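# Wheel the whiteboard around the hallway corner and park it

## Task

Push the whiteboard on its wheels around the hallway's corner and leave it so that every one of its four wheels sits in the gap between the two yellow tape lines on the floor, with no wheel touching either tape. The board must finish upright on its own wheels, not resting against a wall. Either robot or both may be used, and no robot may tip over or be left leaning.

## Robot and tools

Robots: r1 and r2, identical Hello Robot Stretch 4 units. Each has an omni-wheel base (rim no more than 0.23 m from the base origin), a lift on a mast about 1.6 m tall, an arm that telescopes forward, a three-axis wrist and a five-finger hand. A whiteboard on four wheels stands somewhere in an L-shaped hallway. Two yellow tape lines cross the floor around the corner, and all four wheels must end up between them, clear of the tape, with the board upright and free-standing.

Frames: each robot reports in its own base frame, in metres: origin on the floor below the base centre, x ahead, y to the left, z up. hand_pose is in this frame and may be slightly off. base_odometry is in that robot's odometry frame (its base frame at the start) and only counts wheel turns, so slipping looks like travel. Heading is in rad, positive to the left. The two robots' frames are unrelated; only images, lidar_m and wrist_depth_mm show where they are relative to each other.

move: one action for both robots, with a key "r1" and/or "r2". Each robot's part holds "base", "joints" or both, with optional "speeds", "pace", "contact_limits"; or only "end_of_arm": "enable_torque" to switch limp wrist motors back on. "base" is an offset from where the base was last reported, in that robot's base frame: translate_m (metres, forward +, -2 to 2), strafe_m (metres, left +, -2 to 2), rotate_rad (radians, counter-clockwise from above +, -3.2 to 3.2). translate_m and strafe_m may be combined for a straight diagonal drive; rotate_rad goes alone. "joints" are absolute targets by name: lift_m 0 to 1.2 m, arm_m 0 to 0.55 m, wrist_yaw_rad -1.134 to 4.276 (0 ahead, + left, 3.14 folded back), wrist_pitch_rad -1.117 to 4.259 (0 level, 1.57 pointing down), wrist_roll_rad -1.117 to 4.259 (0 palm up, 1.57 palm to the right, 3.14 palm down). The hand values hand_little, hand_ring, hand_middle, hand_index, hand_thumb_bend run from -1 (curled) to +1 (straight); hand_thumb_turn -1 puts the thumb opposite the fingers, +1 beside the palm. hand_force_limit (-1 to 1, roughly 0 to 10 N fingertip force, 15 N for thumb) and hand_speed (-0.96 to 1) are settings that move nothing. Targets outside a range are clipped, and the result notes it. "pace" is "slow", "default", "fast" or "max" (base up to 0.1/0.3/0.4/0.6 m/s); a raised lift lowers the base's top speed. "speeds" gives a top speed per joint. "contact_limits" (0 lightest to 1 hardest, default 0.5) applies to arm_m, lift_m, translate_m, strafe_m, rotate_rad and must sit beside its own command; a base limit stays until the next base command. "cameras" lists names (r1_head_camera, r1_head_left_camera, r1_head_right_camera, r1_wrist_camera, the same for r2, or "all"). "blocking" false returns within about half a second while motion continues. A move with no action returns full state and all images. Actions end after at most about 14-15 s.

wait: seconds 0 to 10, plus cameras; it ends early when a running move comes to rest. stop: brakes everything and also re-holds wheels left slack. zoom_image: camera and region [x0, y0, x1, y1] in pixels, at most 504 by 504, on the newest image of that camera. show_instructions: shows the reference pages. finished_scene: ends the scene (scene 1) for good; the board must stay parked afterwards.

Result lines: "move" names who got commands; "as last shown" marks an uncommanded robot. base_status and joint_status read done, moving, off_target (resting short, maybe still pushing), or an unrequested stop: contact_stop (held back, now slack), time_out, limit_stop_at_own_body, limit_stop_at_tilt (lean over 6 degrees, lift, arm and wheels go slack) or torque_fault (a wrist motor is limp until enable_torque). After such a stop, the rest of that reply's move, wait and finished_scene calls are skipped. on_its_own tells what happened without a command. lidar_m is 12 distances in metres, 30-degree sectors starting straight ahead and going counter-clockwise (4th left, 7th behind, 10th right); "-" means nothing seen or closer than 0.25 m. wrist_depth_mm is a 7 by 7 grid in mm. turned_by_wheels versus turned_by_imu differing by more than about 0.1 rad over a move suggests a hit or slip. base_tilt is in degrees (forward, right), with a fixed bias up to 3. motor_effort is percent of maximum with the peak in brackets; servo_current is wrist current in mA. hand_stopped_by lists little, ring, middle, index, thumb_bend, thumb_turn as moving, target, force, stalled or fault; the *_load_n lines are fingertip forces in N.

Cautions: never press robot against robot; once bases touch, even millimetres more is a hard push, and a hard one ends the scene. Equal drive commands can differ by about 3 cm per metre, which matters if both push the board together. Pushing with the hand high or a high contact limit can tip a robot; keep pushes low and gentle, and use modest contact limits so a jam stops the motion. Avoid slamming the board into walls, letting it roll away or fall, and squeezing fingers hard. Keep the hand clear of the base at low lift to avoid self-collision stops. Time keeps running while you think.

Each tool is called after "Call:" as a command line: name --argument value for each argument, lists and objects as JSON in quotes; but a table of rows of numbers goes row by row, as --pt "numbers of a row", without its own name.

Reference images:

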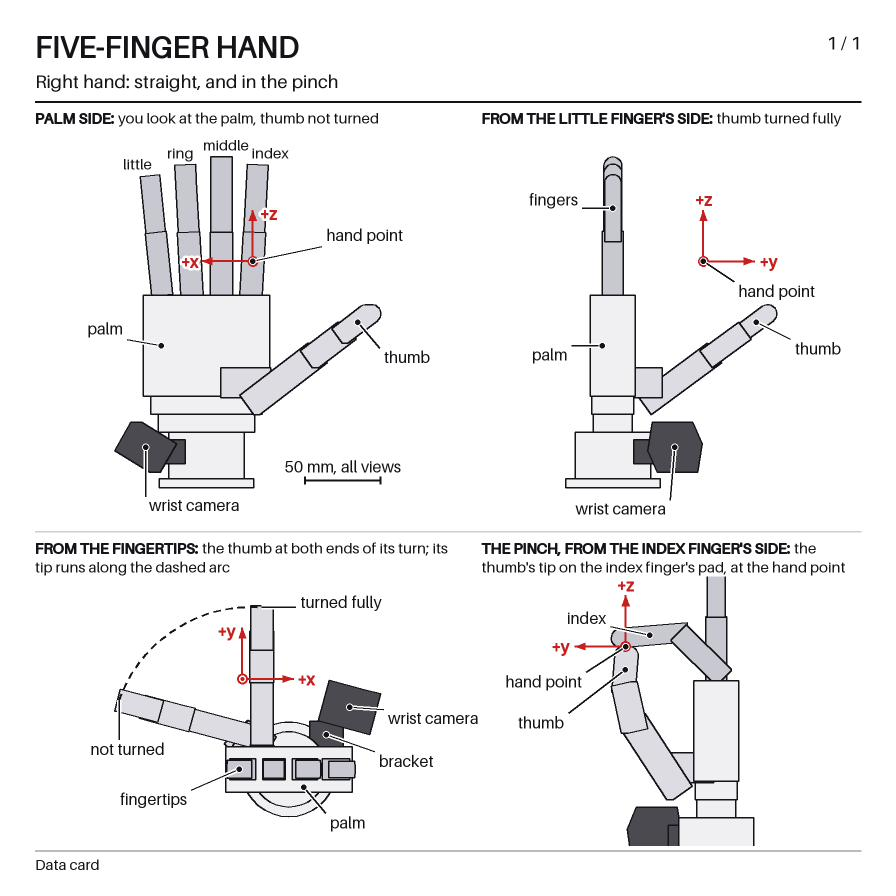

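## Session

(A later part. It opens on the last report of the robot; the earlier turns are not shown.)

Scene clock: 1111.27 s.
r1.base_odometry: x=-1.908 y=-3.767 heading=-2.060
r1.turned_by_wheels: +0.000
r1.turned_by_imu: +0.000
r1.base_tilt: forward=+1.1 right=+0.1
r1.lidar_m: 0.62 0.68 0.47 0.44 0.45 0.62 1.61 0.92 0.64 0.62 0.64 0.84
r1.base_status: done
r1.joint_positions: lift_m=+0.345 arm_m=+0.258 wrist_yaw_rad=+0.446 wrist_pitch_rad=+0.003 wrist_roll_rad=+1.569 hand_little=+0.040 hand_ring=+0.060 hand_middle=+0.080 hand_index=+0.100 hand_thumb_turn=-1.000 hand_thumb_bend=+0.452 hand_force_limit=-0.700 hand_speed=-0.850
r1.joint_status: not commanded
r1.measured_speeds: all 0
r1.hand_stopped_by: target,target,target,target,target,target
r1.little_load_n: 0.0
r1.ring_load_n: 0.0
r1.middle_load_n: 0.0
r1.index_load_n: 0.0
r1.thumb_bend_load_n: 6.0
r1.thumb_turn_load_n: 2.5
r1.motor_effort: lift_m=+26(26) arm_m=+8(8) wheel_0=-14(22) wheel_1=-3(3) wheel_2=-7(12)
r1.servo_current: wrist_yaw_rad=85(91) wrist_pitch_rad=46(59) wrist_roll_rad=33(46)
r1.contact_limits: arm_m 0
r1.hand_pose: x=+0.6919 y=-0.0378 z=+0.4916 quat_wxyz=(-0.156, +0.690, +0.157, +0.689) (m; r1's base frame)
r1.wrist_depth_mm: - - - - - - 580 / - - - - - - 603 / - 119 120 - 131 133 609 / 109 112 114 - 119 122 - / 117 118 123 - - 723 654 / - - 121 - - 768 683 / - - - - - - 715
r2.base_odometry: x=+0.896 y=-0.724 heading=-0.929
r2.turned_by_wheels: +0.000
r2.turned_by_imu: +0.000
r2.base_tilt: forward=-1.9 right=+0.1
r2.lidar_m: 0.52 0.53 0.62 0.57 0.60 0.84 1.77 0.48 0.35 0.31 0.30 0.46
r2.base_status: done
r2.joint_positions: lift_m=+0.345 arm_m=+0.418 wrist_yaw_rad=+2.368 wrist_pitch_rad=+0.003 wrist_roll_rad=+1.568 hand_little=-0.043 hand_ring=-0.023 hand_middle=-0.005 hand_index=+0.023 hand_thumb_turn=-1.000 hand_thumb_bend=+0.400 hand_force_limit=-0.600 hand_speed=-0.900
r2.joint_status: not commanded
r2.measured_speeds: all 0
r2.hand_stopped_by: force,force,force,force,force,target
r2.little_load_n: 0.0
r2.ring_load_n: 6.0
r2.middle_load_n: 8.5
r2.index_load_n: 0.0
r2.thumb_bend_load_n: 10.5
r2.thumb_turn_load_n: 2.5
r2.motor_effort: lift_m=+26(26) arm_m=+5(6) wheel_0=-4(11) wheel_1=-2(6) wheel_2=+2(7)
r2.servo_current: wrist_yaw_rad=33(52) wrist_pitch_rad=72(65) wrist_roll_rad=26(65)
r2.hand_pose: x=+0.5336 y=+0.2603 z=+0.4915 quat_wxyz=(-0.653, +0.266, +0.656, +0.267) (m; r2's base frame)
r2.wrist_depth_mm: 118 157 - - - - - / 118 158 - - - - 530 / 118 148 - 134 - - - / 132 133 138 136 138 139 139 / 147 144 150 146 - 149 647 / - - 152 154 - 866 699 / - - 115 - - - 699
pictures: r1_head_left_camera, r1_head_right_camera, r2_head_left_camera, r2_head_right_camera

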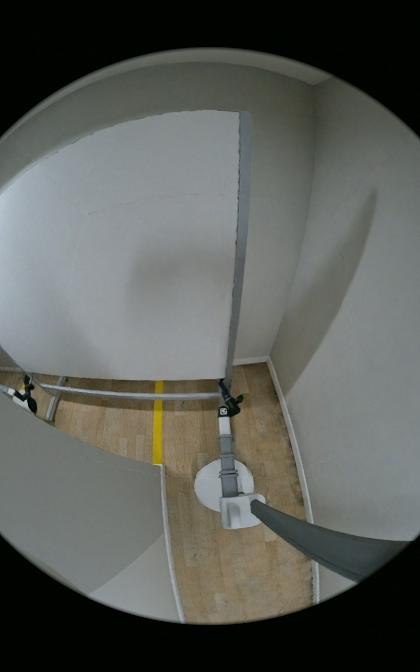

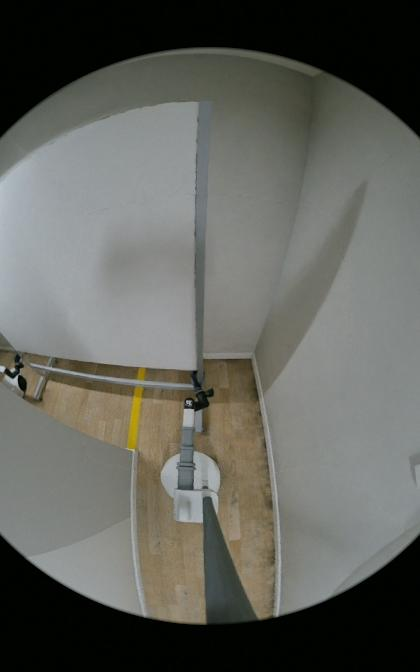

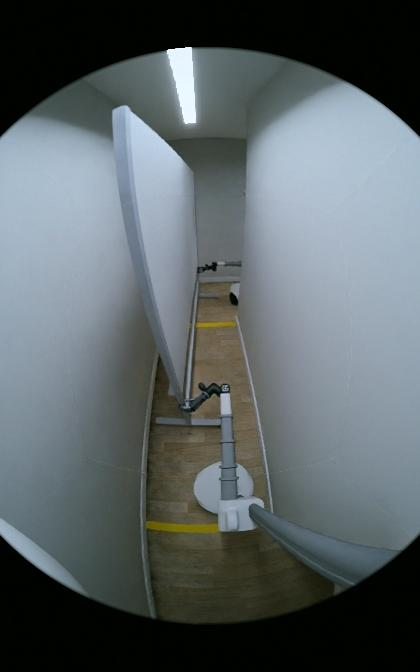

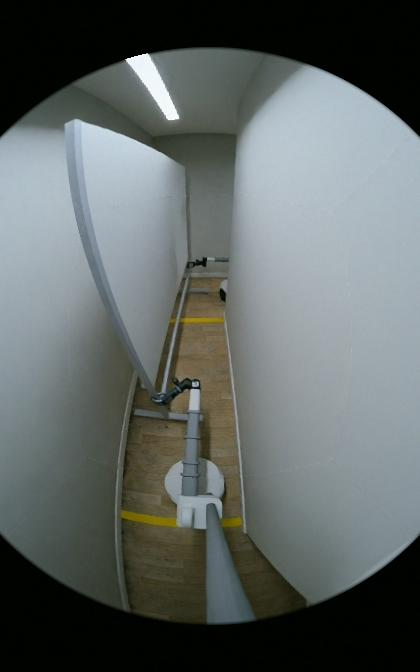

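Call:
move --cameras '[]' --r2 '{"joints":{"hand_speed":-0.5,"hand_thumb_bend":1,"hand_little":1,"hand_ring":1,"hand_middle":1,"hand_index":1}}'

Call:
move --cameras '["r2_wrist_camera"]' --r2 '{"joints":{"hand_speed":0.2,"hand_thumb_turn":1}}'

Scene clock: 1172.77 s.
move: r2 done
r1: as last shown
r1.motor_effort: lift_m=+26(26) arm_m=+8(8) wheel_0=-14(14) wheel_1=-3(3) wheel_2=-8(8)
r1.contact_limits: arm_m 0
r2.base_odometry: x=+0.896 y=-0.724 heading=-0.929
r2.turned_by_wheels: +0.000
r2.turned_by_imu: +0.001
r2.base_tilt: forward=-1.9 right=+0.1
r2.lidar_m: 0.52 0.54 0.63 0.59 0.59 0.83 1.77 0.50 0.34 0.32 0.32 0.41
r2.base_status: not commanded
r2.joint_positions: lift_m=+0.345 arm_m=+0.418 wrist_yaw_rad=+2.368 wrist_pitch_rad=+0.003 wrist_roll_rad=+1.568 hand_little=+1.000 hand_ring=+1.000 hand_middle=+1.000 hand_index=+1.000 hand_thumb_turn=-1.000 hand_thumb_bend=+1.000 hand_force_limit=-0.600 hand_speed=-0.500
r2.joint_status: all done
r2.measured_speeds: all 0
r2.hand_stopped_by: target,target,target,target,target,target
r2.little_load_n: 0.0
r2.ring_load_n: 0.0
r2.middle_load_n: 0.0
r2.index_load_n: 0.0
r2.thumb_bend_load_n: 0.0
r2.thumb_turn_load_n: 0.0
r2.motor_effort: lift_m=+26(26) arm_m=+6(6) wheel_0=-3(4) wheel_1=-2(2) wheel_2=+2(2)
r2.servo_current: wrist_yaw_rad=39(46) wrist_pitch_rad=59(59) wrist_roll_rad=26(72)
r2.hand_pose: x=+0.5336 y=+0.2603 z=+0.4915 quat_wxyz=(-0.653, +0.266, +0.656, +0.267)
r2.wrist_depth_mm: 117 156 - - - - - / 117 168 - 114 - - 530 / 117 150 - 105 - - - / 131 140 137 142 - 140 141 / 145 142 144 - - 146 640 / - - - - - 820 699 / - - 115 - - - 661

Scene clock: 1174.10 s.
move: r2 done
r1: as last shown
r1.contact_limits: arm_m 0
r2.base_odometry: x=+0.896 y=-0.724 heading=-0.929
r2.turned_by_wheels: +0.000
r2.turned_by_imu: +0.000
r2.base_tilt: forward=-1.9 right=+0.1
r2.lidar_m: 0.51 0.52 0.63 0.58 0.60 0.81 1.80 0.50 0.33 0.31 0.33 0.45
r2.base_status: not commanded
r2.joint_positions: lift_m=+0.345 arm_m=+0.418 wrist_yaw_rad=+2.368 wrist_pitch_rad=+0.003 wrist_roll_rad=+1.568 hand_little=+1.000 hand_ring=+1.000 hand_middle=+1.000 hand_index=+1.000 hand_thumb_turn=+1.000 hand_thumb_bend=+1.000 hand_force_limit=-0.600 hand_speed=+0.200
r2.joint_status: all done
r2.measured_speeds: all 0
r2.hand_stopped_by: target,target,target,target,target,target
r2.little_load_n: 0.0
r2.ring_load_n: 0.0
r2.middle_load_n: 0.0
r2.index_load_n: 0.0
r2.thumb_bend_load_n: 0.0
r2.thumb_turn_load_n: 0.0
r2.motor_effort: lift_m=+26(26) arm_m=+5(6) wheel_0=-3(3) wheel_1=-1(2) wheel_2=+2(2)
r2.servo_current: wrist_yaw_rad=33(46) wrist_pitch_rad=52(65) wrist_roll_rad=39(72)
r2.hand_pose: x=+0.5336 y=+0.2603 z=+0.4915 quat_wxyz=(-0.653, +0.266, +0.656, +0.267)
r2.wrist_depth_mm: 117 156 - - - - - / 118 167 - - - - 530 / 117 150 - - - - - / 131 139 137 138 139 141 141 / 145 142 143 144 146 146 147 / - - - - - - - / - - 115 - - - -

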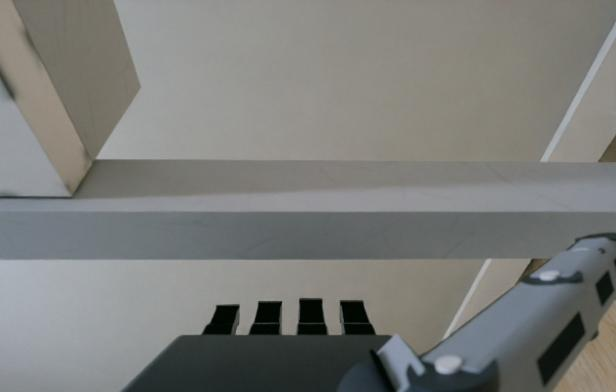

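Call:
move --cameras '[]' --r2 '{"base":{"translate_m":-0.08,"strafe_m":-0.03},"pace":"slow"}'

Call:
move --cameras '["r2_wrist_camera","r2_head_camera"]' --r2 '{"base":{"translate_m":-0.06,"strafe_m":0.03},"pace":"slow"}'

Scene clock: 1183.77 s.
move: r2 done
r1: as last shown
r1.thumb_bend_load_n: 6.5
r1.thumb_turn_load_n: 2.0
r1.contact_limits: arm_m 0
r2.base_odometry: x=+0.824 y=-0.678 heading=-0.930
r2.turned_by_wheels: +0.000
r2.turned_by_imu: -0.001
r2.base_tilt: forward=-1.9 right=+0.1
r2.lidar_m: 0.58 0.62 0.64 0.61 0.61 0.85 1.68 0.50 0.32 0.28 0.30 0.41
r2.base_status: done
r2.joint_positions: lift_m=+0.345 arm_m=+0.418 wrist_yaw_rad=+2.368 wrist_pitch_rad=+0.003 wrist_roll_rad=+1.568 hand_little=+1.000 hand_ring=+1.000 hand_middle=+1.000 hand_index=+1.000 hand_thumb_turn=+1.000 hand_thumb_bend=+1.000 hand_force_limit=-0.600 hand_speed=+0.200
r2.joint_status: not commanded
r2.measured_speeds: all 0
r2.hand_stopped_by: target,target,target,target,target,target
r2.little_load_n: 0.0
r2.ring_load_n: 0.0
r2.middle_load_n: 0.0
r2.index_load_n: 0.0
r2.thumb_bend_load_n: 0.0
r2.thumb_turn_load_n: 0.5
r2.motor_effort: lift_m=+26(27) arm_m=+5(6) wheel_0=-2(6) wheel_1=+0(6) wheel_2=+0(7)
r2.servo_current: wrist_yaw_rad=33(46) wrist_pitch_rad=52(72) wrist_roll_rad=52(65)
r2.hand_pose: x=+0.5336 y=+0.2603 z=+0.4915 quat_wxyz=(-0.653, +0.266, +0.656, +0.267)
r2.wrist_depth_mm: 115 116 114 114 117 118 - / - - - - - - - / - - - - - - - / - - - - - - 640 / - - - - - - 707 / - - - - - - - / - - 115 - - - -

Scene clock: 1185.60 s.
move: r2 done
r1: as last shown
r1.middle_load_n: -0.5
r1.thumb_bend_load_n: 6.0
r1.contact_limits: arm_m 0
r2.base_odometry: x=+0.812 y=-0.612 heading=-0.930
r2.turned_by_wheels: +0.000
r2.turned_by_imu: +0.000
r2.base_tilt: forward=-1.9 right=+0.1
r2.lidar_m: 0.65 0.68 0.63 0.57 0.61 0.83 1.63 1.37 0.34 0.32 0.34 0.46
r2.base_status: done
r2.joint_positions: lift_m=+0.345 arm_m=+0.418 wrist_yaw_rad=+2.368 wrist_pitch_rad=+0.003 wrist_roll_rad=+1.568 hand_little=+1.000 hand_ring=+1.000 hand_middle=+1.000 hand_index=+1.000 hand_thumb_turn=+1.000 hand_thumb_bend=+1.000 hand_force_limit=-0.600 hand_speed=+0.200
r2.joint_status: not commanded
r2.measured_speeds: all 0
r2.hand_stopped_by: target,target,target,target,target,target
r2.little_load_n: 0.0
r2.ring_load_n: 0.0
r2.middle_load_n: 0.0
r2.index_load_n: 0.0
r2.thumb_bend_load_n: 0.0
r2.thumb_turn_load_n: 0.0
r2.motor_effort: lift_m=+26(27) arm_m=+5(6) wheel_0=-2(9) wheel_1=-2(3) wheel_2=+2(6)
r2.servo_current: wrist_yaw_rad=33(39) wrist_pitch_rad=46(72) wrist_roll_rad=52(59)
r2.hand_pose: x=+0.5336 y=+0.2603 z=+0.4915 quat_wxyz=(-0.653, +0.266, +0.656, +0.267)
r2.wrist_depth_mm: - - - - - - - / - - - - - - - / - - - - - - - / - - - - - - 640 / - - - - - - 707 / - - - - - - - / - - 115 - - - -
pictures: r2_head_camera, r2_wrist_camera

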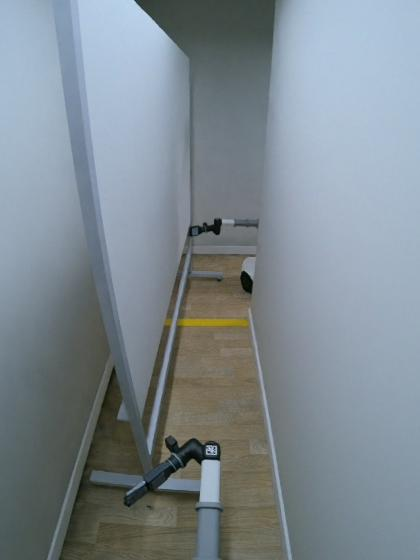

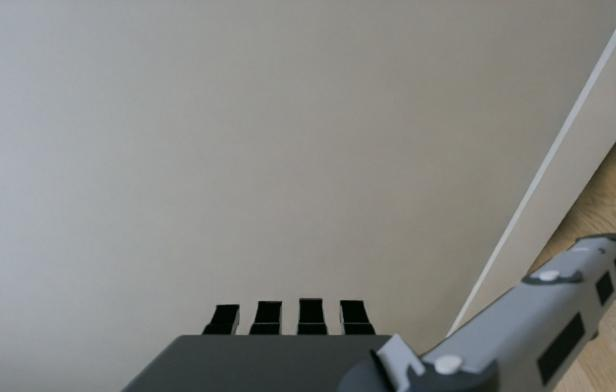

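Call:
move --cameras '[]' --r2 '{"joints":{"arm_m":0.08}}'

Call:
move --cameras '[]' --r2 '{"joints":{"wrist_yaw_rad":0.5,"hand_thumb_turn":-1}}'

Call:
move --cameras '["r2_wrist_camera","r2_head_camera"]' --r2 '{"base":{"strafe_m":0.25},"pace":"slow"}'

Scene clock: 1204.43 s.
move: r2 done
r1: as last shown
r1.middle_load_n: 0.5
r1.thumb_turn_load_n: 2.5
r1.contact_limits: arm_m 0
r2.base_odometry: x=+0.812 y=-0.612 heading=-0.930
r2.turned_by_wheels: +0.000
r2.turned_by_imu: +0.000
r2.base_tilt: forward=-1.9 right=+0.1
r2.lidar_m: 0.63 0.69 0.61 0.58 0.59 0.83 1.65 1.38 0.36 0.30 0.33 0.44
r2.base_status: not commanded
r2.joint_positions: lift_m=+0.345 arm_m=+0.080 wrist_yaw_rad=+2.368 wrist_pitch_rad=+0.003 wrist_roll_rad=+1.568 hand_little=+1.000 hand_ring=+1.000 hand_middle=+1.000 hand_index=+1.000 hand_thumb_turn=+1.000 hand_thumb_bend=+1.000 hand_force_limit=-0.600 hand_speed=+0.200
r2.joint_status: all done
r2.measured_speeds: all 0
r2.hand_stopped_by: target,target,target,target,target,target
r2.little_load_n: 0.0
r2.ring_load_n: 0.0
r2.middle_load_n: 0.0
r2.index_load_n: 0.0
r2.thumb_bend_load_n: 0.0
r2.thumb_turn_load_n: 0.0
r2.motor_effort: lift_m=+26(27) arm_m=-8(10) wheel_0=-2(3) wheel_1=-2(2) wheel_2=+2(2)
r2.servo_current: wrist_yaw_rad=33(46) wrist_pitch_rad=46(65) wrist_roll_rad=46(72)
r2.hand_pose: x=+0.1960 y=+0.2603 z=+0.4915 quat_wxyz=(-0.653, +0.266, +0.656, +0.267)
r2.wrist_depth_mm: - - - - - - - / - - - - - - - / - - - - - - - / - - - - - - - / - - - - - - - / - - - - - - - / - - 115 - - - -

Scene clock: 1206.10 s.
move: r2 done
r1: as last shown
r1.middle_load_n: 0.0
r1.thumb_bend_load_n: 6.5
r1.contact_limits: arm_m 0
r2.base_odometry: x=+0.812 y=-0.612 heading=-0.930
r2.turned_by_wheels: +0.000
r2.turned_by_imu: +0.000
r2.base_tilt: forward=-1.9 right=+0.2
r2.lidar_m: 0.66 0.68 0.59 0.57 0.61 0.82 1.64 1.36 0.36 0.31 0.34 0.42
r2.base_status: not commanded
r2.joint_positions: lift_m=+0.345 arm_m=+0.080 wrist_yaw_rad=+0.503 wrist_pitch_rad=+0.003 wrist_roll_rad=+1.568 hand_little=+1.000 hand_ring=+1.000 hand_middle=+1.000 hand_index=+1.000 hand_thumb_turn=-1.000 hand_thumb_bend=+1.000 hand_force_limit=-0.600 hand_speed=+0.200
r2.joint_status: all done
r2.measured_speeds: all 0
r2.hand_stopped_by: target,target,target,target,target,target
r2.little_load_n: 0.0
r2.ring_load_n: 0.0
r2.middle_load_n: 0.0
r2.index_load_n: 0.0
r2.thumb_bend_load_n: 0.0
r2.thumb_turn_load_n: 0.0
r2.motor_effort: lift_m=+26(27) arm_m=-8(9) wheel_0=-2(3) wheel_1=-2(2) wheel_2=+2(2)
r2.servo_current: wrist_yaw_rad=46(117) wrist_pitch_rad=46(72) wrist_roll_rad=33(65)
r2.hand_pose: x=+0.5163 y=-0.0226 z=+0.4915 quat_wxyz=(-0.175, +0.686, +0.177, +0.684)
r2.wrist_depth_mm: - - - - 1983 960 699 / - - - - 1464 991 699 / - - - - - 960 699 / - - - - - 917 699 / - - - - - 917 699 / - - - - - 854 691 / - - 116 - - - 699

Scene clock: 1209.77 s.
move: r2 done
r1: as last shown
r1.thumb_turn_load_n: 2.0
r1.contact_limits: arm_m 0
r2.base_odometry: x=+1.012 y=-0.463 heading=-0.930
r2.turned_by_wheels: +0.000
r2.turned_by_imu: +0.001
r2.base_tilt: forward=-1.9 right=+0.1
r2.lidar_m: 0.64 0.54 0.34 0.33 0.33 0.47 1.17 1.70 0.60 0.56 0.59 0.80
r2.base_status: done
r2.joint_positions: lift_m=+0.345 arm_m=+0.080 wrist_yaw_rad=+0.503 wrist_pitch_rad=+0.003 wrist_roll_rad=+1.568 hand_little=+1.000 hand_ring=+1.000 hand_middle=+1.000 hand_index=+1.000 hand_thumb_turn=-1.000 hand_thumb_bend=+1.000 hand_force_limit=-0.600 hand_speed=+0.200
r2.joint_status: not commanded
r2.measured_speeds: all 0
r2.hand_stopped_by: target,target,target,target,target,target
r2.little_load_n: 0.0
r2.ring_load_n: 0.0
r2.middle_load_n: 0.0
r2.index_load_n: 0.0
r2.thumb_bend_load_n: 0.0
r2.thumb_turn_load_n: 0.0
r2.motor_effort: lift_m=+26(26) arm_m=-8(9) wheel_0=-2(9) wheel_1=+2(6) wheel_2=+2(4)
r2.servo_current: wrist_yaw_rad=39(46) wrist_pitch_rad=39(72) wrist_roll_rad=39(72)
r2.hand_pose: x=+0.5163 y=-0.0226 z=+0.4915 quat_wxyz=(-0.175, +0.686, +0.177, +0.684)
r2.wrist_depth_mm: - - - - 1808 976 691 / - - - - 1336 917 699 / - - - - - - - / - - - - - 917 699 / - - - - - - 691 / - - - - - - 634 / - - 115 - - - -
pictures: r2_head_camera, r2_wrist_camera

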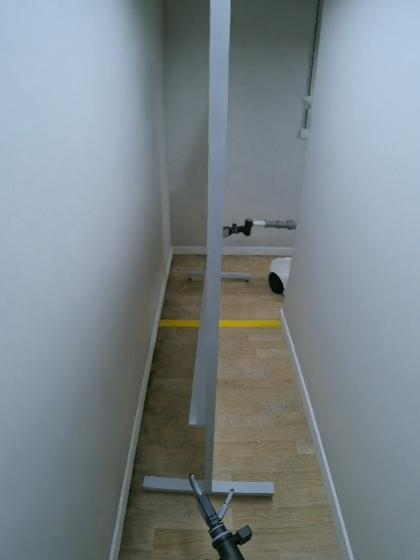

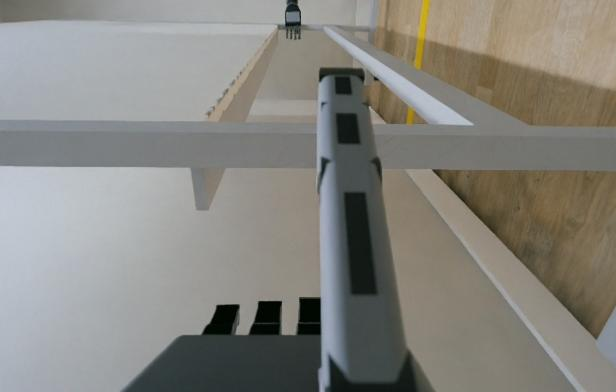

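Call:
zoom_image --camera "r2_head_camera" --region '[100, 220, 340, 520]'

Scaled by 1.680 from the camera's image (finer frame: 1200x1600).

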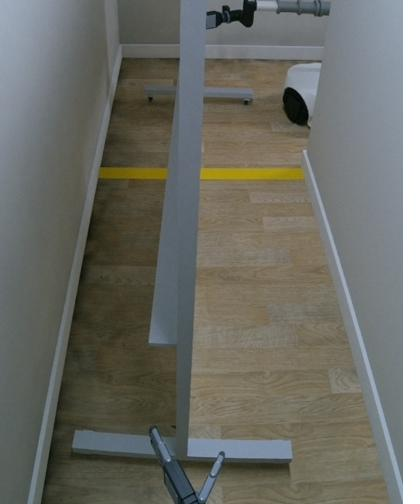

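Call:
move --cameras '["r2_wrist_camera"]' --r2 '{"joints":{"arm_m":0.225},"pace":"slow","contact_limits":{"arm_m":0}}'

Scene clock: 1231.87 s.
move: r2 done
r1.base_odometry: x=-1.908 y=-3.767 heading=-2.060
r1.turned_by_wheels: +0.000
r1.turned_by_imu: +0.000
r1.base_tilt: forward=+1.1 right=+0.1
r1.lidar_m: 0.63 0.66 0.48 0.44 0.45 0.64 1.61 0.94 0.66 0.62 0.63 0.86
r1.base_status: not commanded
r1.joint_positions: lift_m=+0.345 arm_m=+0.258 wrist_yaw_rad=+0.446 wrist_pitch_rad=+0.003 wrist_roll_rad=+1.569 hand_little=+0.040 hand_ring=+0.060 hand_middle=+0.080 hand_index=+0.100 hand_thumb_turn=-1.000 hand_thumb_bend=+0.452 hand_force_limit=-0.700 hand_speed=-0.850
r1.joint_status: not commanded
r1.measured_speeds: all 0
r1.hand_stopped_by: target,target,target,target,target,target
r1.little_load_n: 0.0
r1.ring_load_n: 0.0
r1.middle_load_n: 0.0
r1.index_load_n: 0.5
r1.thumb_bend_load_n: 6.5
r1.thumb_turn_load_n: 2.0
r1.motor_effort: lift_m=+26(26) arm_m=+8(8) wheel_0=-13(14) wheel_1=-2(3) wheel_2=-8(8)
r1.servo_current: wrist_yaw_rad=78(91) wrist_pitch_rad=46(65) wrist_roll_rad=39(52)
r1.contact_limits: arm_m 0
r1.hand_pose: x=+0.6919 y=-0.0378 z=+0.4916 quat_wxyz=(-0.156, +0.690, +0.157, +0.689)
r1.wrist_depth_mm: - - - - - - 574 / - - - - - - 603 / - 119 120 - 131 133 615 / 109 111 115 - 119 122 - / 117 118 123 - - 723 654 / - - 121 - - 778 683 / - - - - - - 715
r2.base_odometry: x=+1.012 y=-0.463 heading=-0.930
r2.turned_by_wheels: +0.000
r2.turned_by_imu: +0.000
r2.base_tilt: forward=-1.9 right=+0.0
r2.lidar_m: 0.61 0.54 0.36 0.34 0.34 0.50 1.20 1.69 0.61 0.56 0.59 0.78
r2.base_status: not commanded
r2.joint_positions: lift_m=+0.345 arm_m=+0.225 wrist_yaw_rad=+0.503 wrist_pitch_rad=+0.003 wrist_roll_rad=+1.568 hand_little=+1.000 hand_ring=+1.000 hand_middle=+1.000 hand_index=+1.000 hand_thumb_turn=-1.000 hand_thumb_bend=+1.000 hand_force_limit=-0.600 hand_speed=+0.200
r2.joint_status: all done
r2.measured_speeds: all 0
r2.hand_stopped_by: target,target,target,target,target,target
r2.little_load_n: 0.0
r2.ring_load_n: 0.0
r2.middle_load_n: 0.0
r2.index_load_n: 0.0
r2.thumb_bend_load_n: 0.0
r2.thumb_turn_load_n: 0.0
r2.motor_effort: lift_m=+26(27) arm_m=+8(10) wheel_0=-2(2) wheel_1=+2(2) wheel_2=+2(2)
r2.servo_current: wrist_yaw_rad=39(46) wrist_pitch_rad=46(72) wrist_roll_rad=59(65)
r2.contact_limits: arm_m 0
r2.hand_pose: x=+0.6607 y=-0.0226 z=+0.4915 quat_wxyz=(-0.175, +0.686, +0.177, +0.684)
r2.wrist_depth_mm: - - - - 1863 976 699 / - - - - 878 917 661 / 274 278 306 - - 373 603 / 196 197 169 - - 264 214 / 158 158 160 164 - 166 170 / - 168 169 171 - - 627 / - - 115 - - - -

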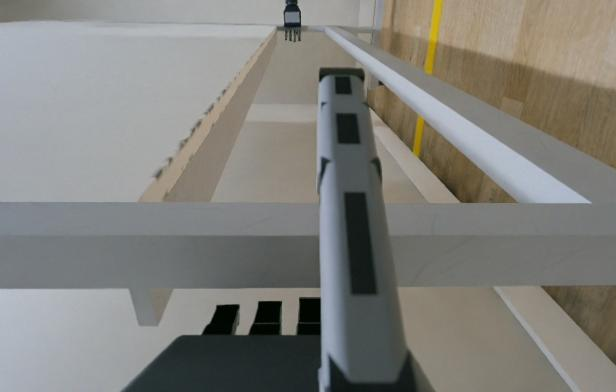

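Call:
move --cameras '[]' --r2 '{"joints":{"arm_m":0.248},"pace":"slow","contact_limits":{"arm_m":0}}'

Call:
move --cameras '["r2_wrist_camera"]' --r2 '{"joints":{"hand_force_limit":-0.4,"hand_speed":-0.9,"hand_little":-0.5,"hand_ring":-0.5,"hand_middle":-0.5,"hand_index":-0.5}}'

Call:
move --cameras '["r2_wrist_camera"]' --r2 '{"joints":{"hand_force_limit":-0.6,"hand_thumb_bend":0.1}}'

Scene clock: 1239.07 s.
move: r2 done
r1: as last shown
r1.index_load_n: 0.0
r1.thumb_turn_load_n: 2.5
r1.contact_limits: arm_m 0
r2.base_odometry: x=+1.012 y=-0.463 heading=-0.930
r2.turned_by_wheels: +0.000
r2.turned_by_imu: +0.000
r2.base_tilt: forward=-1.9 right=+0.0
r2.lidar_m: 0.62 0.53 0.37 0.31 0.36 0.47 1.21 1.71 0.59 0.55 0.60 0.79
r2.base_status: not commanded
r2.joint_positions: lift_m=+0.345 arm_m=+0.248 wrist_yaw_rad=+0.503 wrist_pitch_rad=+0.003 wrist_roll_rad=+1.568 hand_little=+1.000 hand_ring=+1.000 hand_middle=+1.000 hand_index=+1.000 hand_thumb_turn=-1.000 hand_thumb_bend=+1.000 hand_force_limit=-0.600 hand_speed=+0.200
r2.joint_status: all done
r2.measured_speeds: all 0
r2.hand_stopped_by: target,target,target,target,target,target
r2.little_load_n: 0.0
r2.ring_load_n: 0.0
r2.middle_load_n: 0.0
r2.index_load_n: 0.0
r2.thumb_bend_load_n: 0.0
r2.thumb_turn_load_n: 0.5
r2.motor_effort: lift_m=+26(26) arm_m=+8(10) wheel_0=-2(2) wheel_1=+2(2) wheel_2=+2(2)
r2.servo_current: wrist_yaw_rad=39(46) wrist_pitch_rad=33(72) wrist_roll_rad=39(72)
r2.contact_limits: arm_m 0
r2.hand_pose: x=+0.6837 y=-0.0226 z=+0.4915 quat_wxyz=(-0.175, +0.686, +0.177, +0.684)
r2.wrist_depth_mm: - - - - 1756 976 691 / - - - - 878 904 668 / 273 278 306 - - 375 609 / 195 209 - - - 917 224 / 143 145 145 140 - 149 150 / 141 141 143 146 - 150 152 / - - 115 - - - -

Scene clock: 1244.63 s.
move: r2 off_target
r1: as last shown
r1.thumb_bend_load_n: 6.0
r1.thumb_turn_load_n: 2.0
r1.contact_limits: arm_m 0
r2.base_odometry: x=+1.012 y=-0.463 heading=-0.929
r2.turned_by_wheels: +0.000
r2.turned_by_imu: +0.000
r2.base_tilt: forward=-1.9 right=+0.1
r2.lidar_m: 0.64 0.54 0.36 0.31 0.34 0.50 1.21 1.69 0.62 0.57 0.58 0.77
r2.base_status: not commanded
r2.joint_positions: lift_m=+0.345 arm_m=+0.248 wrist_yaw_rad=+0.503 wrist_pitch_rad=+0.003 wrist_roll_rad=+1.568 hand_little=+0.219 hand_ring=+0.265 hand_middle=+0.302 hand_index=+0.340 hand_thumb_turn=-1.000 hand_thumb_bend=+1.000 hand_force_limit=-0.400 hand_speed=-0.900
r2.joint_status: hand_little off_target (ended at +0.219, target -0.500); hand_ring off_target (ended at +0.265, target -0.500); hand_middle off_target (ended at +0.302, target -0.500); hand_index off_target (ended at +0.340, target -0.500); the others done
r2.measured_speeds: all 0
r2.hand_stopped_by: force,force,force,force,target,target
r2.little_load_n: 4.0
r2.ring_load_n: 0.0
r2.middle_load_n: 0.0
r2.index_load_n: 0.0
r2.thumb_bend_load_n: 0.0
r2.thumb_turn_load_n: 0.5
r2.motor_effort: lift_m=+26(26) arm_m=+7(9) wheel_0=-1(2) wheel_1=+2(2) wheel_2=+2(2)
r2.servo_current: wrist_yaw_rad=39(46) wrist_pitch_rad=59(72) wrist_roll_rad=39(72)
r2.contact_limits: arm_m 0
r2.hand_pose: x=+0.6838 y=-0.0226 z=+0.4915 quat_wxyz=(-0.175, +0.686, +0.177, +0.684)
r2.wrist_depth_mm: - - - - 1618 976 691 / - - - - 750 866 661 / 255 258 304 - - 322 263 / 183 196 - - - 854 214 / 135 136 137 144 - 141 142 / 141 140 142 146 - 149 151 / - - 115 - - - -

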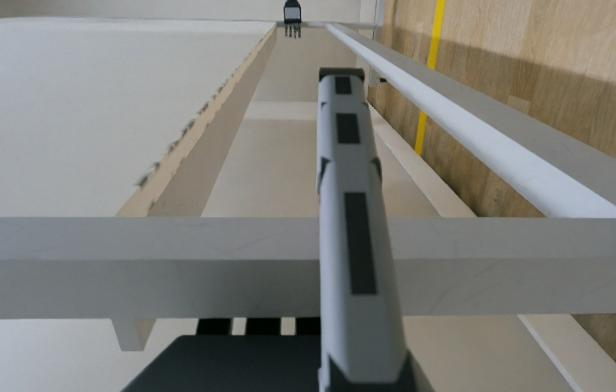

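Scene clock: 1251.37 s.
move: r2 done
r1: as last shown
r1.contact_limits: arm_m 0
r2.base_odometry: x=+1.012 y=-0.463 heading=-0.929
r2.turned_by_wheels: +0.000
r2.turned_by_imu: +0.000
r2.base_tilt: forward=-1.8 right=+0.1
r2.lidar_m: 0.61 0.53 0.35 0.31 0.35 0.51 1.22 1.68 0.62 0.56 0.59 0.81
r2.base_status: not commanded
r2.joint_positions: lift_m=+0.345 arm_m=+0.248 wrist_yaw_rad=+0.503 wrist_pitch_rad=+0.003 wrist_roll_rad=+1.568 hand_little=+0.219 hand_ring=+0.265 hand_middle=+0.302 hand_index=+0.340 hand_thumb_turn=-1.000 hand_thumb_bend=+0.100 hand_force_limit=-0.600 hand_speed=-0.900
r2.joint_status: all done
r2.measured_speeds: all 0
r2.hand_stopped_by: force,force,force,force,target,target
r2.little_load_n: 3.5
r2.ring_load_n: 0.0
r2.middle_load_n: 0.0
r2.index_load_n: 0.0
r2.thumb_bend_load_n: 0.0
r2.thumb_turn_load_n: 0.5
r2.motor_effort: lift_m=+26(27) arm_m=+8(8) wheel_0=-1(2) wheel_1=+2(2) wheel_2=+2(2)
r2.servo_current: wrist_yaw_rad=39(52) wrist_pitch_rad=52(72) wrist_roll_rad=46(78)
r2.contact_limits: arm_m 0
r2.hand_pose: x=+0.6838 y=-0.0226 z=+0.4915 quat_wxyz=(-0.175, +0.686, +0.177, +0.684)
r2.wrist_depth_mm: - - - - 1618 976 691 / - - - - - 854 661 / 255 258 306 - 1618 345 263 / 183 196 - 128 - 854 214 / 135 136 137 144 - 141 142 / 141 140 142 146 - 147 151 / - - 115 - - - -

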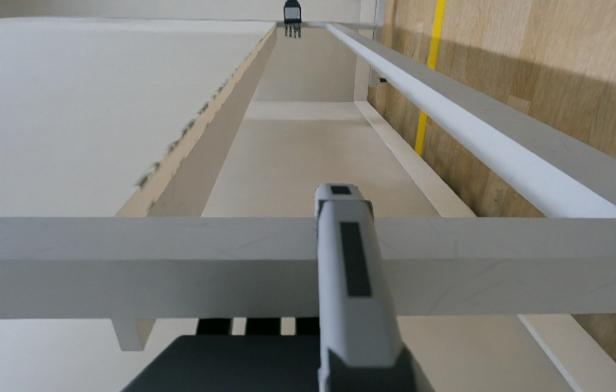

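Call:
move --cameras '[]' --r2 '{"joints":{"hand_speed":0.0,"hand_little":0.9,"hand_ring":0.9,"hand_middle":0.9,"hand_index":0.9}}'

Call:
move --cameras '[]' --r2 '{"base":{"strafe_m":0.014},"pace":"slow","contact_limits":{"strafe_m":0.2}}'

Call:
move --cameras '["r2_wrist_camera"]' --r2 '{"joints":{"hand_force_limit":-0.2,"hand_speed":-0.9,"hand_little":-0.5,"hand_ring":-0.5,"hand_middle":-0.5,"hand_index":-0.5}}'

Scene clock: 1257.93 s.
move: r2 done
r1: as last shown
r1.thumb_bend_load_n: 6.5
r1.contact_limits: arm_m 0
r2.base_odometry: x=+1.012 y=-0.463 heading=-0.929
r2.turned_by_wheels: +0.000
r2.turned_by_imu: +0.000
r2.base_tilt: forward=-1.9 right=+0.0
r2.lidar_m: 0.63 0.54 0.35 0.34 0.35 0.50 1.21 1.70 0.61 0.56 0.58 0.81
r2.base_status: not commanded
r2.joint_positions: lift_m=+0.345 arm_m=+0.248 wrist_yaw_rad=+0.503 wrist_pitch_rad=+0.003 wrist_roll_rad=+1.568 hand_little=+0.900 hand_ring=+0.900 hand_middle=+0.900 hand_index=+0.900 hand_thumb_turn=-1.000 hand_thumb_bend=+0.100 hand_force_limit=-0.600 hand_speed=+0.000
r2.joint_status: all done
r2.measured_speeds: all 0
r2.hand_stopped_by: target,target,target,target,target,target
r2.little_load_n: 0.0
r2.ring_load_n: 0.0
r2.middle_load_n: 0.0
r2.index_load_n: 0.0
r2.thumb_bend_load_n: 0.0
r2.thumb_turn_load_n: 0.5
r2.motor_effort: lift_m=+26(26) arm_m=+8(8) wheel_0=-1(1) wheel_1=+2(2) wheel_2=+2(2)
r2.servo_current: wrist_yaw_rad=39(46) wrist_pitch_rad=39(59) wrist_roll_rad=52(52)
r2.contact_limits: arm_m 0
r2.hand_pose: x=+0.6838 y=-0.0227 z=+0.4915 quat_wxyz=(-0.175, +0.686, +0.177, +0.684)
r2.wrist_depth_mm: - - - - 1808 960 691 / - - - - 1618 917 661 / 279 283 315 - 1576 351 609 / 197 213 - - - 976 224 / 144 145 146 - 150 150 151 / 141 140 142 145 - 149 151 / - 195 115 - - - -

Scene clock: 1258.90 s.
move: r2 done
r1: as last shown
r1.thumb_turn_load_n: 2.5
r1.contact_limits: arm_m 0
r2.base_odometry: x=+1.023 y=-0.454 heading=-0.929
r2.turned_by_wheels: +0.000
r2.turned_by_imu: -0.002
r2.base_tilt: forward=-1.9 right=+0.0
r2.lidar_m: 0.63 0.51 0.34 0.30 0.33 0.47 1.14 1.71 0.62 0.58 0.62 0.81
r2.base_status: done
r2.joint_positions: lift_m=+0.345 arm_m=+0.248 wrist_yaw_rad=+0.502 wrist_pitch_rad=+0.003 wrist_roll_rad=+1.568 hand_little=+0.900 hand_ring=+0.900 hand_middle=+0.900 hand_index=+0.900 hand_thumb_turn=-1.000 hand_thumb_bend=+0.100 hand_force_limit=-0.600 hand_speed=+0.000
r2.joint_status: not commanded
r2.measured_speeds: all 0
r2.hand_stopped_by: target,target,target,target,target,target
r2.little_load_n: 0.0
r2.ring_load_n: 0.0
r2.middle_load_n: 0.0
r2.index_load_n: 0.0
r2.thumb_bend_load_n: 1.0
r2.thumb_turn_load_n: 0.5
r2.motor_effort: lift_m=+26(26) arm_m=+8(8) wheel_0=-2(9) wheel_1=+2(6) wheel_2=+1(2)
r2.servo_current: wrist_yaw_rad=39(46) wrist_pitch_rad=59(65) wrist_roll_rad=33(59)
r2.contact_limits: arm_m 0; strafe_m 0.2
r2.hand_pose: x=+0.6837 y=-0.0229 z=+0.4915 quat_wxyz=(-0.174, +0.686, +0.177, +0.684)
r2.wrist_depth_mm: - - - - 1808 976 691 / - - - - 1863 917 661 / 249 254 307 - 1618 345 258 / 175 187 156 150 - 917 214 / 132 133 135 135 137 138 140 / 139 141 142 145 - - 603 / - - 115 - - - -

Scene clock: 1264.10 s.
move: r2 off_target
r1: as last shown
r1.thumb_bend_load_n: 6.0
r1.contact_limits: arm_m 0
r2.base_odometry: x=+1.023 y=-0.454 heading=-0.929
r2.turned_by_wheels: +0.000
r2.turned_by_imu: +0.001
r2.base_tilt: forward=-1.8 right=+0.0
r2.lidar_m: 0.62 0.52 0.33 0.31 0.33 0.44 1.18 1.70 0.64 0.59 0.59 0.80
r2.base_status: not commanded
r2.joint_positions: lift_m=+0.345 arm_m=+0.248 wrist_yaw_rad=+0.502 wrist_pitch_rad=+0.003 wrist_roll_rad=+1.568 hand_little=+0.072 hand_ring=+0.100 hand_middle=+0.137 hand_index=+0.165 hand_thumb_turn=-1.000 hand_thumb_bend=+0.101 hand_force_limit=-0.200 hand_speed=-0.900
r2.joint_status: hand_little off_target (ended at +0.072, target -0.500); hand_ring off_target (ended at +0.100, target -0.500); hand_middle off_target (ended at +0.137, target -0.500); hand_index off_target (ended at +0.165, target -0.500); the others done
r2.measured_speeds: all 0
r2.hand_stopped_by: force,force,force,force,target,target
r2.little_load_n: 4.5
r2.ring_load_n: 4.0
r2.middle_load_n: 1.0
r2.index_load_n: 0.5
r2.thumb_bend_load_n: 5.5
r2.thumb_turn_load_n: 1.0
r2.motor_effort: lift_m=+26(26) arm_m=+7(8) wheel_0=-2(3) wheel_1=+2(2) wheel_2=+1(1)
r2.servo_current: wrist_yaw_rad=33(46) wrist_pitch_rad=46(65) wrist_roll_rad=33(72)
r2.contact_limits: arm_m 0; strafe_m 0.2
r2.hand_pose: x=+0.6838 y=-0.0229 z=+0.4915 quat_wxyz=(-0.174, +0.686, +0.177, +0.684)
r2.wrist_depth_mm: - - - - 1756 976 691 / - - - - 1808 904 661 / 243 247 307 - 1576 375 254 / 171 182 153 147 - 854 213 / 131 132 134 132 137 138 139 / 138 140 141 146 - 144 603 / - - 115 - - - -

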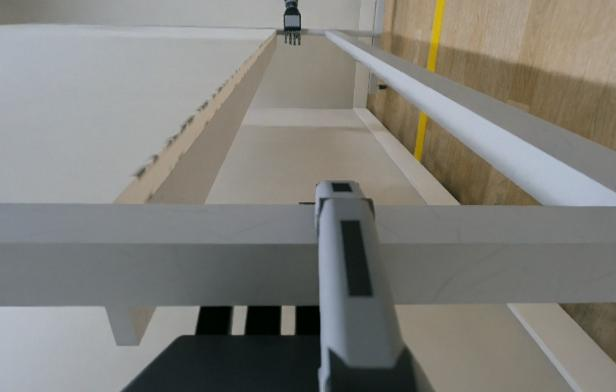

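Call:
move --cameras '["r1_head_camera","r2_head_camera","r2_wrist_camera","r1_wrist_camera"]' --r1 '{"base":{"translate_m":-0.01,"strafe_m":0.1},"pace":"slow"}' --r2 '{"base":{"translate_m":-0.1,"strafe_m":-0.03},"pace":"slow"}'

Scene clock: 1270.47 s.
move: r1 done; r2 done
r1.base_odometry: x=-1.815 y=-3.805 heading=-2.061
r1.turned_by_wheels: -0.001
r1.turned_by_imu: -0.002
r1.base_tilt: forward=+1.1 right=+0.1
r1.lidar_m: 0.62 0.67 0.36 0.35 0.36 0.50 1.22 1.07 0.77 0.72 0.74 1.01
r1.base_status: done
r1.joint_positions: lift_m=+0.345 arm_m=+0.258 wrist_yaw_rad=+0.446 wrist_pitch_rad=+0.003 wrist_roll_rad=+1.569 hand_little=+0.040 hand_ring=+0.060 hand_middle=+0.080 hand_index=+0.100 hand_thumb_turn=-1.000 hand_thumb_bend=+0.451 hand_force_limit=-0.700 hand_speed=-0.850
r1.joint_status: not commanded
r1.measured_speeds: all 0
r1.hand_stopped_by: target,target,target,target,target,target
r1.little_load_n: 0.0
r1.ring_load_n: 0.0
r1.middle_load_n: 0.0
r1.index_load_n: 0.0
r1.thumb_bend_load_n: 3.5
r1.thumb_turn_load_n: 2.0
r1.motor_effort: lift_m=+26(26) arm_m=+8(8) wheel_0=-8(21) wheel_1=-1(3) wheel_2=-2(9)
r1.servo_current: wrist_yaw_rad=72(91) wrist_pitch_rad=52(65) wrist_roll_rad=26(59)
r1.contact_limits: arm_m 0
r1.hand_pose: x=+0.6919 y=-0.0378 z=+0.4916 quat_wxyz=(-0.156, +0.690, +0.157, +0.689)
r1.wrist_depth_mm: - - - - - - 580 / - - - - - - 603 / - 120 121 116 132 145 615 / 110 112 114 - 119 122 - / 117 118 123 - - 741 647 / - - 121 - - - 676 / - - - - - - 715
r2.base_odometry: x=+0.940 y=-0.392 heading=-0.929
r2.turned_by_wheels: +0.000
r2.turned_by_imu: +0.002
r2.base_tilt: forward=-1.8 right=+0.1
r2.lidar_m: 0.63 0.54 0.38 0.35 0.35 0.50 1.24 1.59 0.59 0.56 0.57 0.79
r2.base_status: done
r2.joint_positions: lift_m=+0.345 arm_m=+0.248 wrist_yaw_rad=+0.502 wrist_pitch_rad=+0.003 wrist_roll_rad=+1.568 hand_little=+0.072 hand_ring=+0.100 hand_middle=+0.137 hand_index=+0.165 hand_thumb_turn=-1.000 hand_thumb_bend=+0.100 hand_force_limit=-0.200 hand_speed=-0.900
r2.joint_status: not commanded
r2.measured_speeds: all 0
r2.hand_stopped_by: force,force,force,force,target,target
r2.little_load_n: 2.5
r2.ring_load_n: 2.0
r2.middle_load_n: 0.0
r2.index_load_n: 0.0
r2.thumb_bend_load_n: 0.5
r2.thumb_turn_load_n: 0.5
r2.motor_effort: lift_m=+25(26) arm_m=+6(7) wheel_0=+0(8) wheel_1=-2(6) wheel_2=+4(10)
r2.servo_current: wrist_yaw_rad=26(39) wrist_pitch_rad=33(78) wrist_roll_rad=26(65)
r2.contact_limits: arm_m 0
r2.hand_pose: x=+0.6839 y=-0.0229 z=+0.4915 quat_wxyz=(-0.174, +0.686, +0.177, +0.684)
r2.wrist_depth_mm: - - - - 1661 960 691 / - - - - - 904 661 / 244 247 - - 1430 373 253 / 175 186 - 130 - 904 213 / 129 134 132 133 135 137 138 / 134 135 138 141 - 143 147 / - - 115 - - - -
pictures: r1_head_camera, r1_wrist_camera, r2_head_camera, r2_wrist_camera

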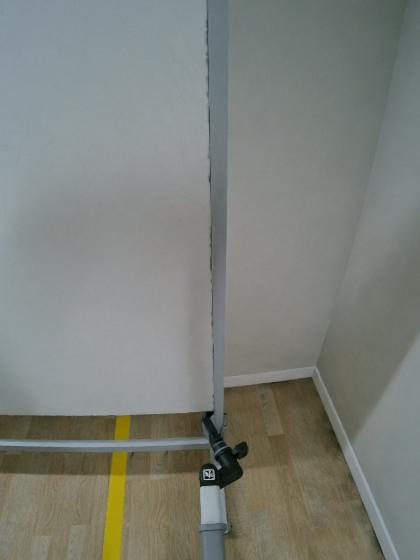

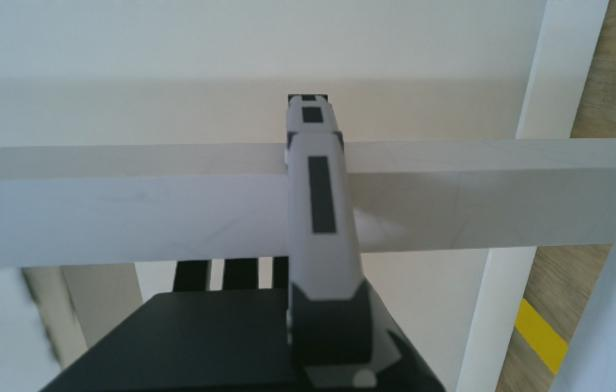

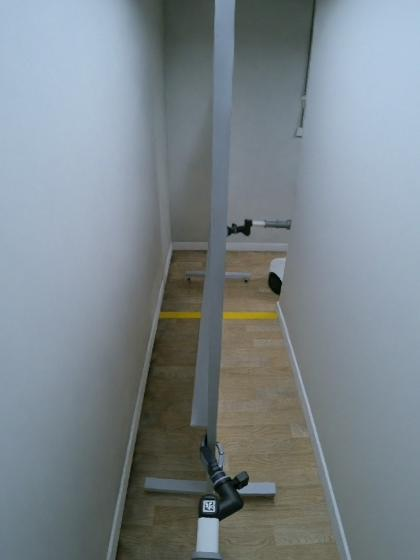

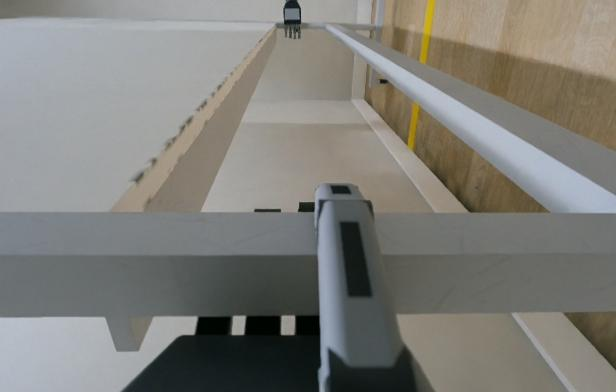

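Call:
move --cameras '[]' --r1 '{"joints":{"hand_speed":-0.3,"hand_thumb_bend":1,"hand_little":1,"hand_ring":1,"hand_middle":1,"hand_index":1}}'

Call:
move --cameras '["r1_wrist_camera","r2_wrist_camera"]' --r1 '{"base":{"translate_m":-0.16,"strafe_m":-0.05},"pace":"slow","contact_limits":{"translate_m":0.2,"strafe_m":0.2}}'

Scene clock: 1277.80 s.
move: r1 done
r1.base_odometry: x=-1.815 y=-3.805 heading=-2.061
r1.turned_by_wheels: +0.000
r1.turned_by_imu: +0.000
r1.base_tilt: forward=+1.1 right=+0.1
r1.lidar_m: 0.64 0.68 0.37 0.35 0.34 0.50 1.22 1.09 0.77 0.72 0.75 0.99
r1.base_status: not commanded
r1.joint_positions: lift_m=+0.345 arm_m=+0.258 wrist_yaw_rad=+0.458 wrist_pitch_rad=+0.003 wrist_roll_rad=+1.569 hand_little=+1.000 hand_ring=+1.000 hand_middle=+1.000 hand_index=+1.000 hand_thumb_turn=-1.000 hand_thumb_bend=+1.000 hand_force_limit=-0.700 hand_speed=-0.300
r1.joint_status: all done
r1.measured_speeds: all 0
r1.hand_stopped_by: target,target,target,target,target,target
r1.little_load_n: 0.0
r1.ring_load_n: 0.0
r1.middle_load_n: 0.0
r1.index_load_n: 0.0
r1.thumb_bend_load_n: 0.0
r1.thumb_turn_load_n: 0.0
r1.motor_effort: lift_m=+26(26) arm_m=+8(8) wheel_0=-3(8) wheel_1=-1(1) wheel_2=-2(2)
r1.servo_current: wrist_yaw_rad=46(78) wrist_pitch_rad=39(59) wrist_roll_rad=33(52)
r1.contact_limits: arm_m 0
r1.hand_pose: x=+0.6923 y=-0.0346 z=+0.4916 quat_wxyz=(-0.160, +0.689, +0.161, +0.688)
r1.wrist_depth_mm: - - - 116 - - 574 / - - - - - - 603 / 120 112 112 - 114 116 - / 108 110 113 - 118 120 - / 114 - 196 - - 759 676 / - - 121 - - 788 683 / - - - - - - 723
r2: as last shown
r2.turned_by_imu: +0.000
r2.motor_effort: lift_m=+26(26) arm_m=+6(6) wheel_0=+0(0) wheel_1=-2(2) wheel_2=+4(4)
r2.contact_limits: arm_m 0

r1: "contact_limits": translate_m and strafe_m are given together and make one move, which takes one limit: state it under one of them only

Call:
move --cameras '["r1_wrist_camera","r2_wrist_camera","r1_head_camera"]' --r1 '{"base":{"translate_m":-0.16,"strafe_m":-0.05},"pace":"slow","contact_limits":{"translate_m":0.2}}'

Scene clock: 1283.57 s.
move: r1 done
r1.base_odometry: x=-1.784 y=-3.640 heading=-2.061
r1.turned_by_wheels: +0.000
r1.turned_by_imu: +0.001
r1.base_tilt: forward=+1.1 right=+0.1
r1.lidar_m: 0.79 0.82 0.42 0.38 0.40 0.57 1.37 1.00 0.72 0.67 0.69 0.94
r1.base_status: done
r1.joint_positions: lift_m=+0.345 arm_m=+0.258 wrist_yaw_rad=+0.458 wrist_pitch_rad=+0.003 wrist_roll_rad=+1.569 hand_little=+1.000 hand_ring=+1.000 hand_middle=+1.000 hand_index=+1.000 hand_thumb_turn=-1.000 hand_thumb_bend=+1.000 hand_force_limit=-0.700 hand_speed=-0.300
r1.joint_status: not commanded
r1.measured_speeds: all 0
r1.hand_stopped_by: target,target,target,target,target,target
r1.little_load_n: 0.0
r1.ring_load_n: 0.0
r1.middle_load_n: 0.0
r1.index_load_n: 0.0
r1.thumb_bend_load_n: 0.0
r1.thumb_turn_load_n: 0.5
r1.motor_effort: lift_m=+26(26) arm_m=+8(8) wheel_0=-2(5) wheel_1=-2(7) wheel_2=+3(9)
r1.servo_current: wrist_yaw_rad=46(52) wrist_pitch_rad=59(65) wrist_roll_rad=13(52)
r1.contact_limits: arm_m 0; translate_m 0.2
r1.hand_pose: x=+0.6923 y=-0.0345 z=+0.4916 quat_wxyz=(-0.160, +0.689, +0.161, +0.688)
r1.wrist_depth_mm: - - - 118 - 723 661 / - - - - - 768 564 / 263 266 271 - 283 291 296 / - - - - - - 647 / - - - - - - 676 / - - 121 - - 798 654 / - - - - - - 691
r2.base_odometry: x=+0.940 y=-0.392 heading=-0.929
r2.turned_by_wheels: +0.000
r2.turned_by_imu: +0.000
r2.base_tilt: forward=-1.8 right=+0.0
r2.lidar_m: 0.63 0.54 0.37 0.33 0.36 0.51 1.23 1.58 0.60 0.54 0.60 0.80
r2.base_status: not commanded
r2.joint_positions: lift_m=+0.345 arm_m=+0.248 wrist_yaw_rad=+0.502 wrist_pitch_rad=+0.003 wrist_roll_rad=+1.568 hand_little=+0.072 hand_ring=+0.100 hand_middle=+0.137 hand_index=+0.165 hand_thumb_turn=-1.000 hand_thumb_bend=+0.100 hand_force_limit=-0.200 hand_speed=-0.900
r2.joint_status: not commanded
r2.measured_speeds: all 0
r2.hand_stopped_by: force,force,force,force,target,target
r2.little_load_n: 2.5
r2.ring_load_n: 2.5
r2.middle_load_n: 0.0
r2.index_load_n: 0.0
r2.thumb_bend_load_n: 0.5
r2.thumb_turn_load_n: 0.5
r2.motor_effort: lift_m=+26(26) arm_m=+6(6) wheel_0=+0(1) wheel_1=-2(2) wheel_2=+4(4)
r2.servo_current: wrist_yaw_rad=39(46) wrist_pitch_rad=46(72) wrist_roll_rad=52(72)
r2.contact_limits: arm_m 0
r2.hand_pose: x=+0.6839 y=-0.0229 z=+0.4915 quat_wxyz=(-0.174, +0.686, +0.177, +0.684)
r2.wrist_depth_mm: - - - - 1618 976 699 / - - - - - 917 661 / 244 248 - - 1430 375 252 / 174 186 - 129 - 904 214 / 129 134 132 133 135 137 138 / 134 135 137 141 - 142 146 / - - 115 - - - -
pictures: r1_head_camera, r1_wrist_camera, r2_wrist_camera

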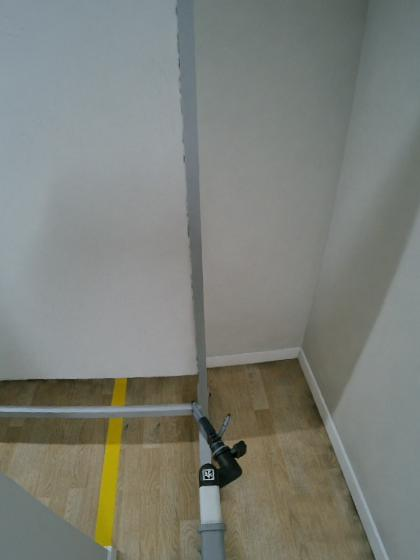

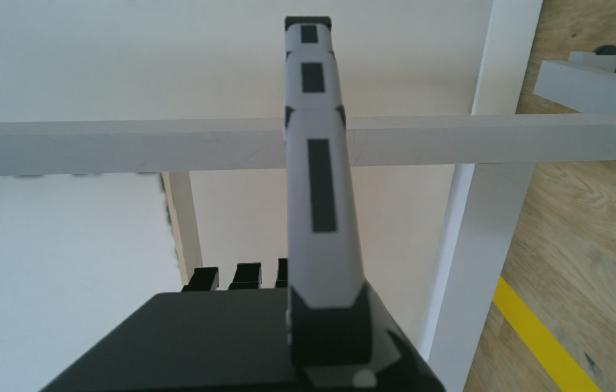

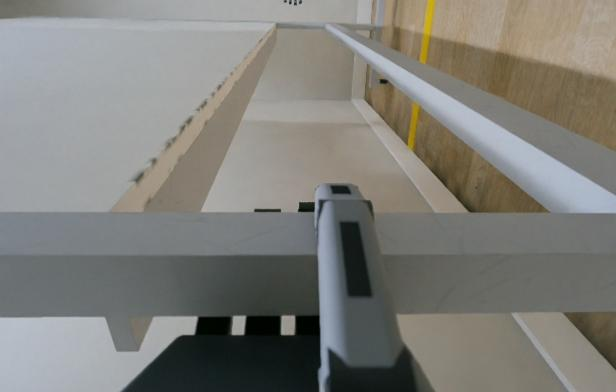

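Call:
move --cameras '["r2_wrist_camera","r2_head_camera"]' --r1 '{"base":{"translate_m":-0.2},"pace":"default"}' --r2 '{"base":{"translate_m":-0.1,"strafe_m":-0.015},"pace":"slow"}'

Scene clock: 1288.77 s.
move: r1 done; r2 done
r1.base_odometry: x=-1.690 y=-3.464 heading=-2.061
r1.turned_by_wheels: +0.000
r1.turned_by_imu: -0.003
r1.base_tilt: forward=+1.1 right=+0.0
r1.lidar_m: 0.99 0.59 0.39 0.38 0.39 0.54 1.40 1.04 0.71 0.68 0.70 0.96
r1.base_status: done
r1.joint_positions: lift_m=+0.345 arm_m=+0.258 wrist_yaw_rad=+0.458 wrist_pitch_rad=+0.003 wrist_roll_rad=+1.569 hand_little=+1.000 hand_ring=+1.000 hand_middle=+1.000 hand_index=+1.000 hand_thumb_turn=-1.000 hand_thumb_bend=+1.000 hand_force_limit=-0.700 hand_speed=-0.300
r1.joint_status: not commanded
r1.measured_speeds: all 0
r1.hand_stopped_by: target,target,target,target,target,target
r1.little_load_n: 0.0
r1.ring_load_n: 0.0
r1.middle_load_n: 0.0
r1.index_load_n: 0.0
r1.thumb_bend_load_n: 0.0
r1.thumb_turn_load_n: 0.5
r1.motor_effort: lift_m=+26(26) arm_m=+8(8) wheel_0=-3(8) wheel_1=-2(7) wheel_2=+0(13)
r1.servo_current: wrist_yaw_rad=39(52) wrist_pitch_rad=46(59) wrist_roll_rad=20(52)
r1.contact_limits: arm_m 0
r1.hand_pose: x=+0.6923 y=-0.0345 z=+0.4916 quat_wxyz=(-0.160, +0.689, +0.161, +0.688)
r1.wrist_depth_mm: - - - 118 - 842 661 / - - - - - 842 640 / - - - - - - 615 / - - - - - 917 676 / - - - - - 878 676 / - - 121 - - 878 654 / - - - - - - 654
r2.base_odometry: x=+0.868 y=-0.321 heading=-0.930
r2.turned_by_wheels: +0.000
r2.turned_by_imu: -0.001
r2.base_tilt: forward=-1.9 right=+0.1
r2.lidar_m: 0.63 0.56 0.38 0.36 0.37 0.53 1.31 1.50 1.18 0.55 0.56 0.77
r2.base_status: done
r2.joint_positions: lift_m=+0.345 arm_m=+0.248 wrist_yaw_rad=+0.502 wrist_pitch_rad=+0.003 wrist_roll_rad=+1.568 hand_little=+0.072 hand_ring=+0.101 hand_middle=+0.138 hand_index=+0.165 hand_thumb_turn=-1.000 hand_thumb_bend=+0.104 hand_force_limit=-0.200 hand_speed=-0.900
r2.joint_status: not commanded
r2.measured_speeds: all 0
r2.hand_stopped_by: force,force,force,force,target,target
r2.little_load_n: 6.5
r2.ring_load_n: 5.5
r2.middle_load_n: 2.0
r2.index_load_n: 1.5
r2.thumb_bend_load_n: 16.0
r2.thumb_turn_load_n: 3.0
r2.motor_effort: lift_m=+26(27) arm_m=-4(6) wheel_0=-4(9) wheel_1=-5(9) wheel_2=+6(14)
r2.servo_current: wrist_yaw_rad=33(46) wrist_pitch_rad=52(65) wrist_roll_rad=59(65)
r2.contact_limits: arm_m 0
r2.hand_pose: x=+0.6840 y=-0.0229 z=+0.4915 quat_wxyz=(-0.174, +0.686, +0.177, +0.684)
r2.wrist_depth_mm: - - - - 1808 991 707 / 330 314 - - - 931 699 / 225 238 - - 1661 351 252 / 148 172 146 147 151 164 216 / 138 137 140 139 139 141 142 / - 191 150 151 - - 661 / - - 116 - - - -
pictures: r2_head_camera, r2_wrist_camera

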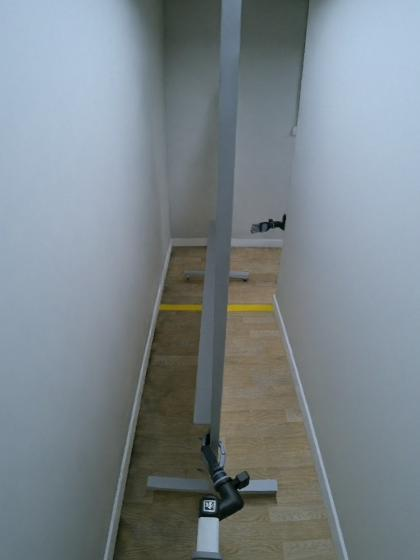

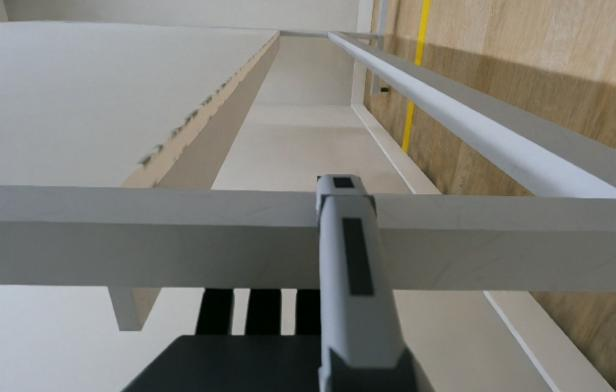

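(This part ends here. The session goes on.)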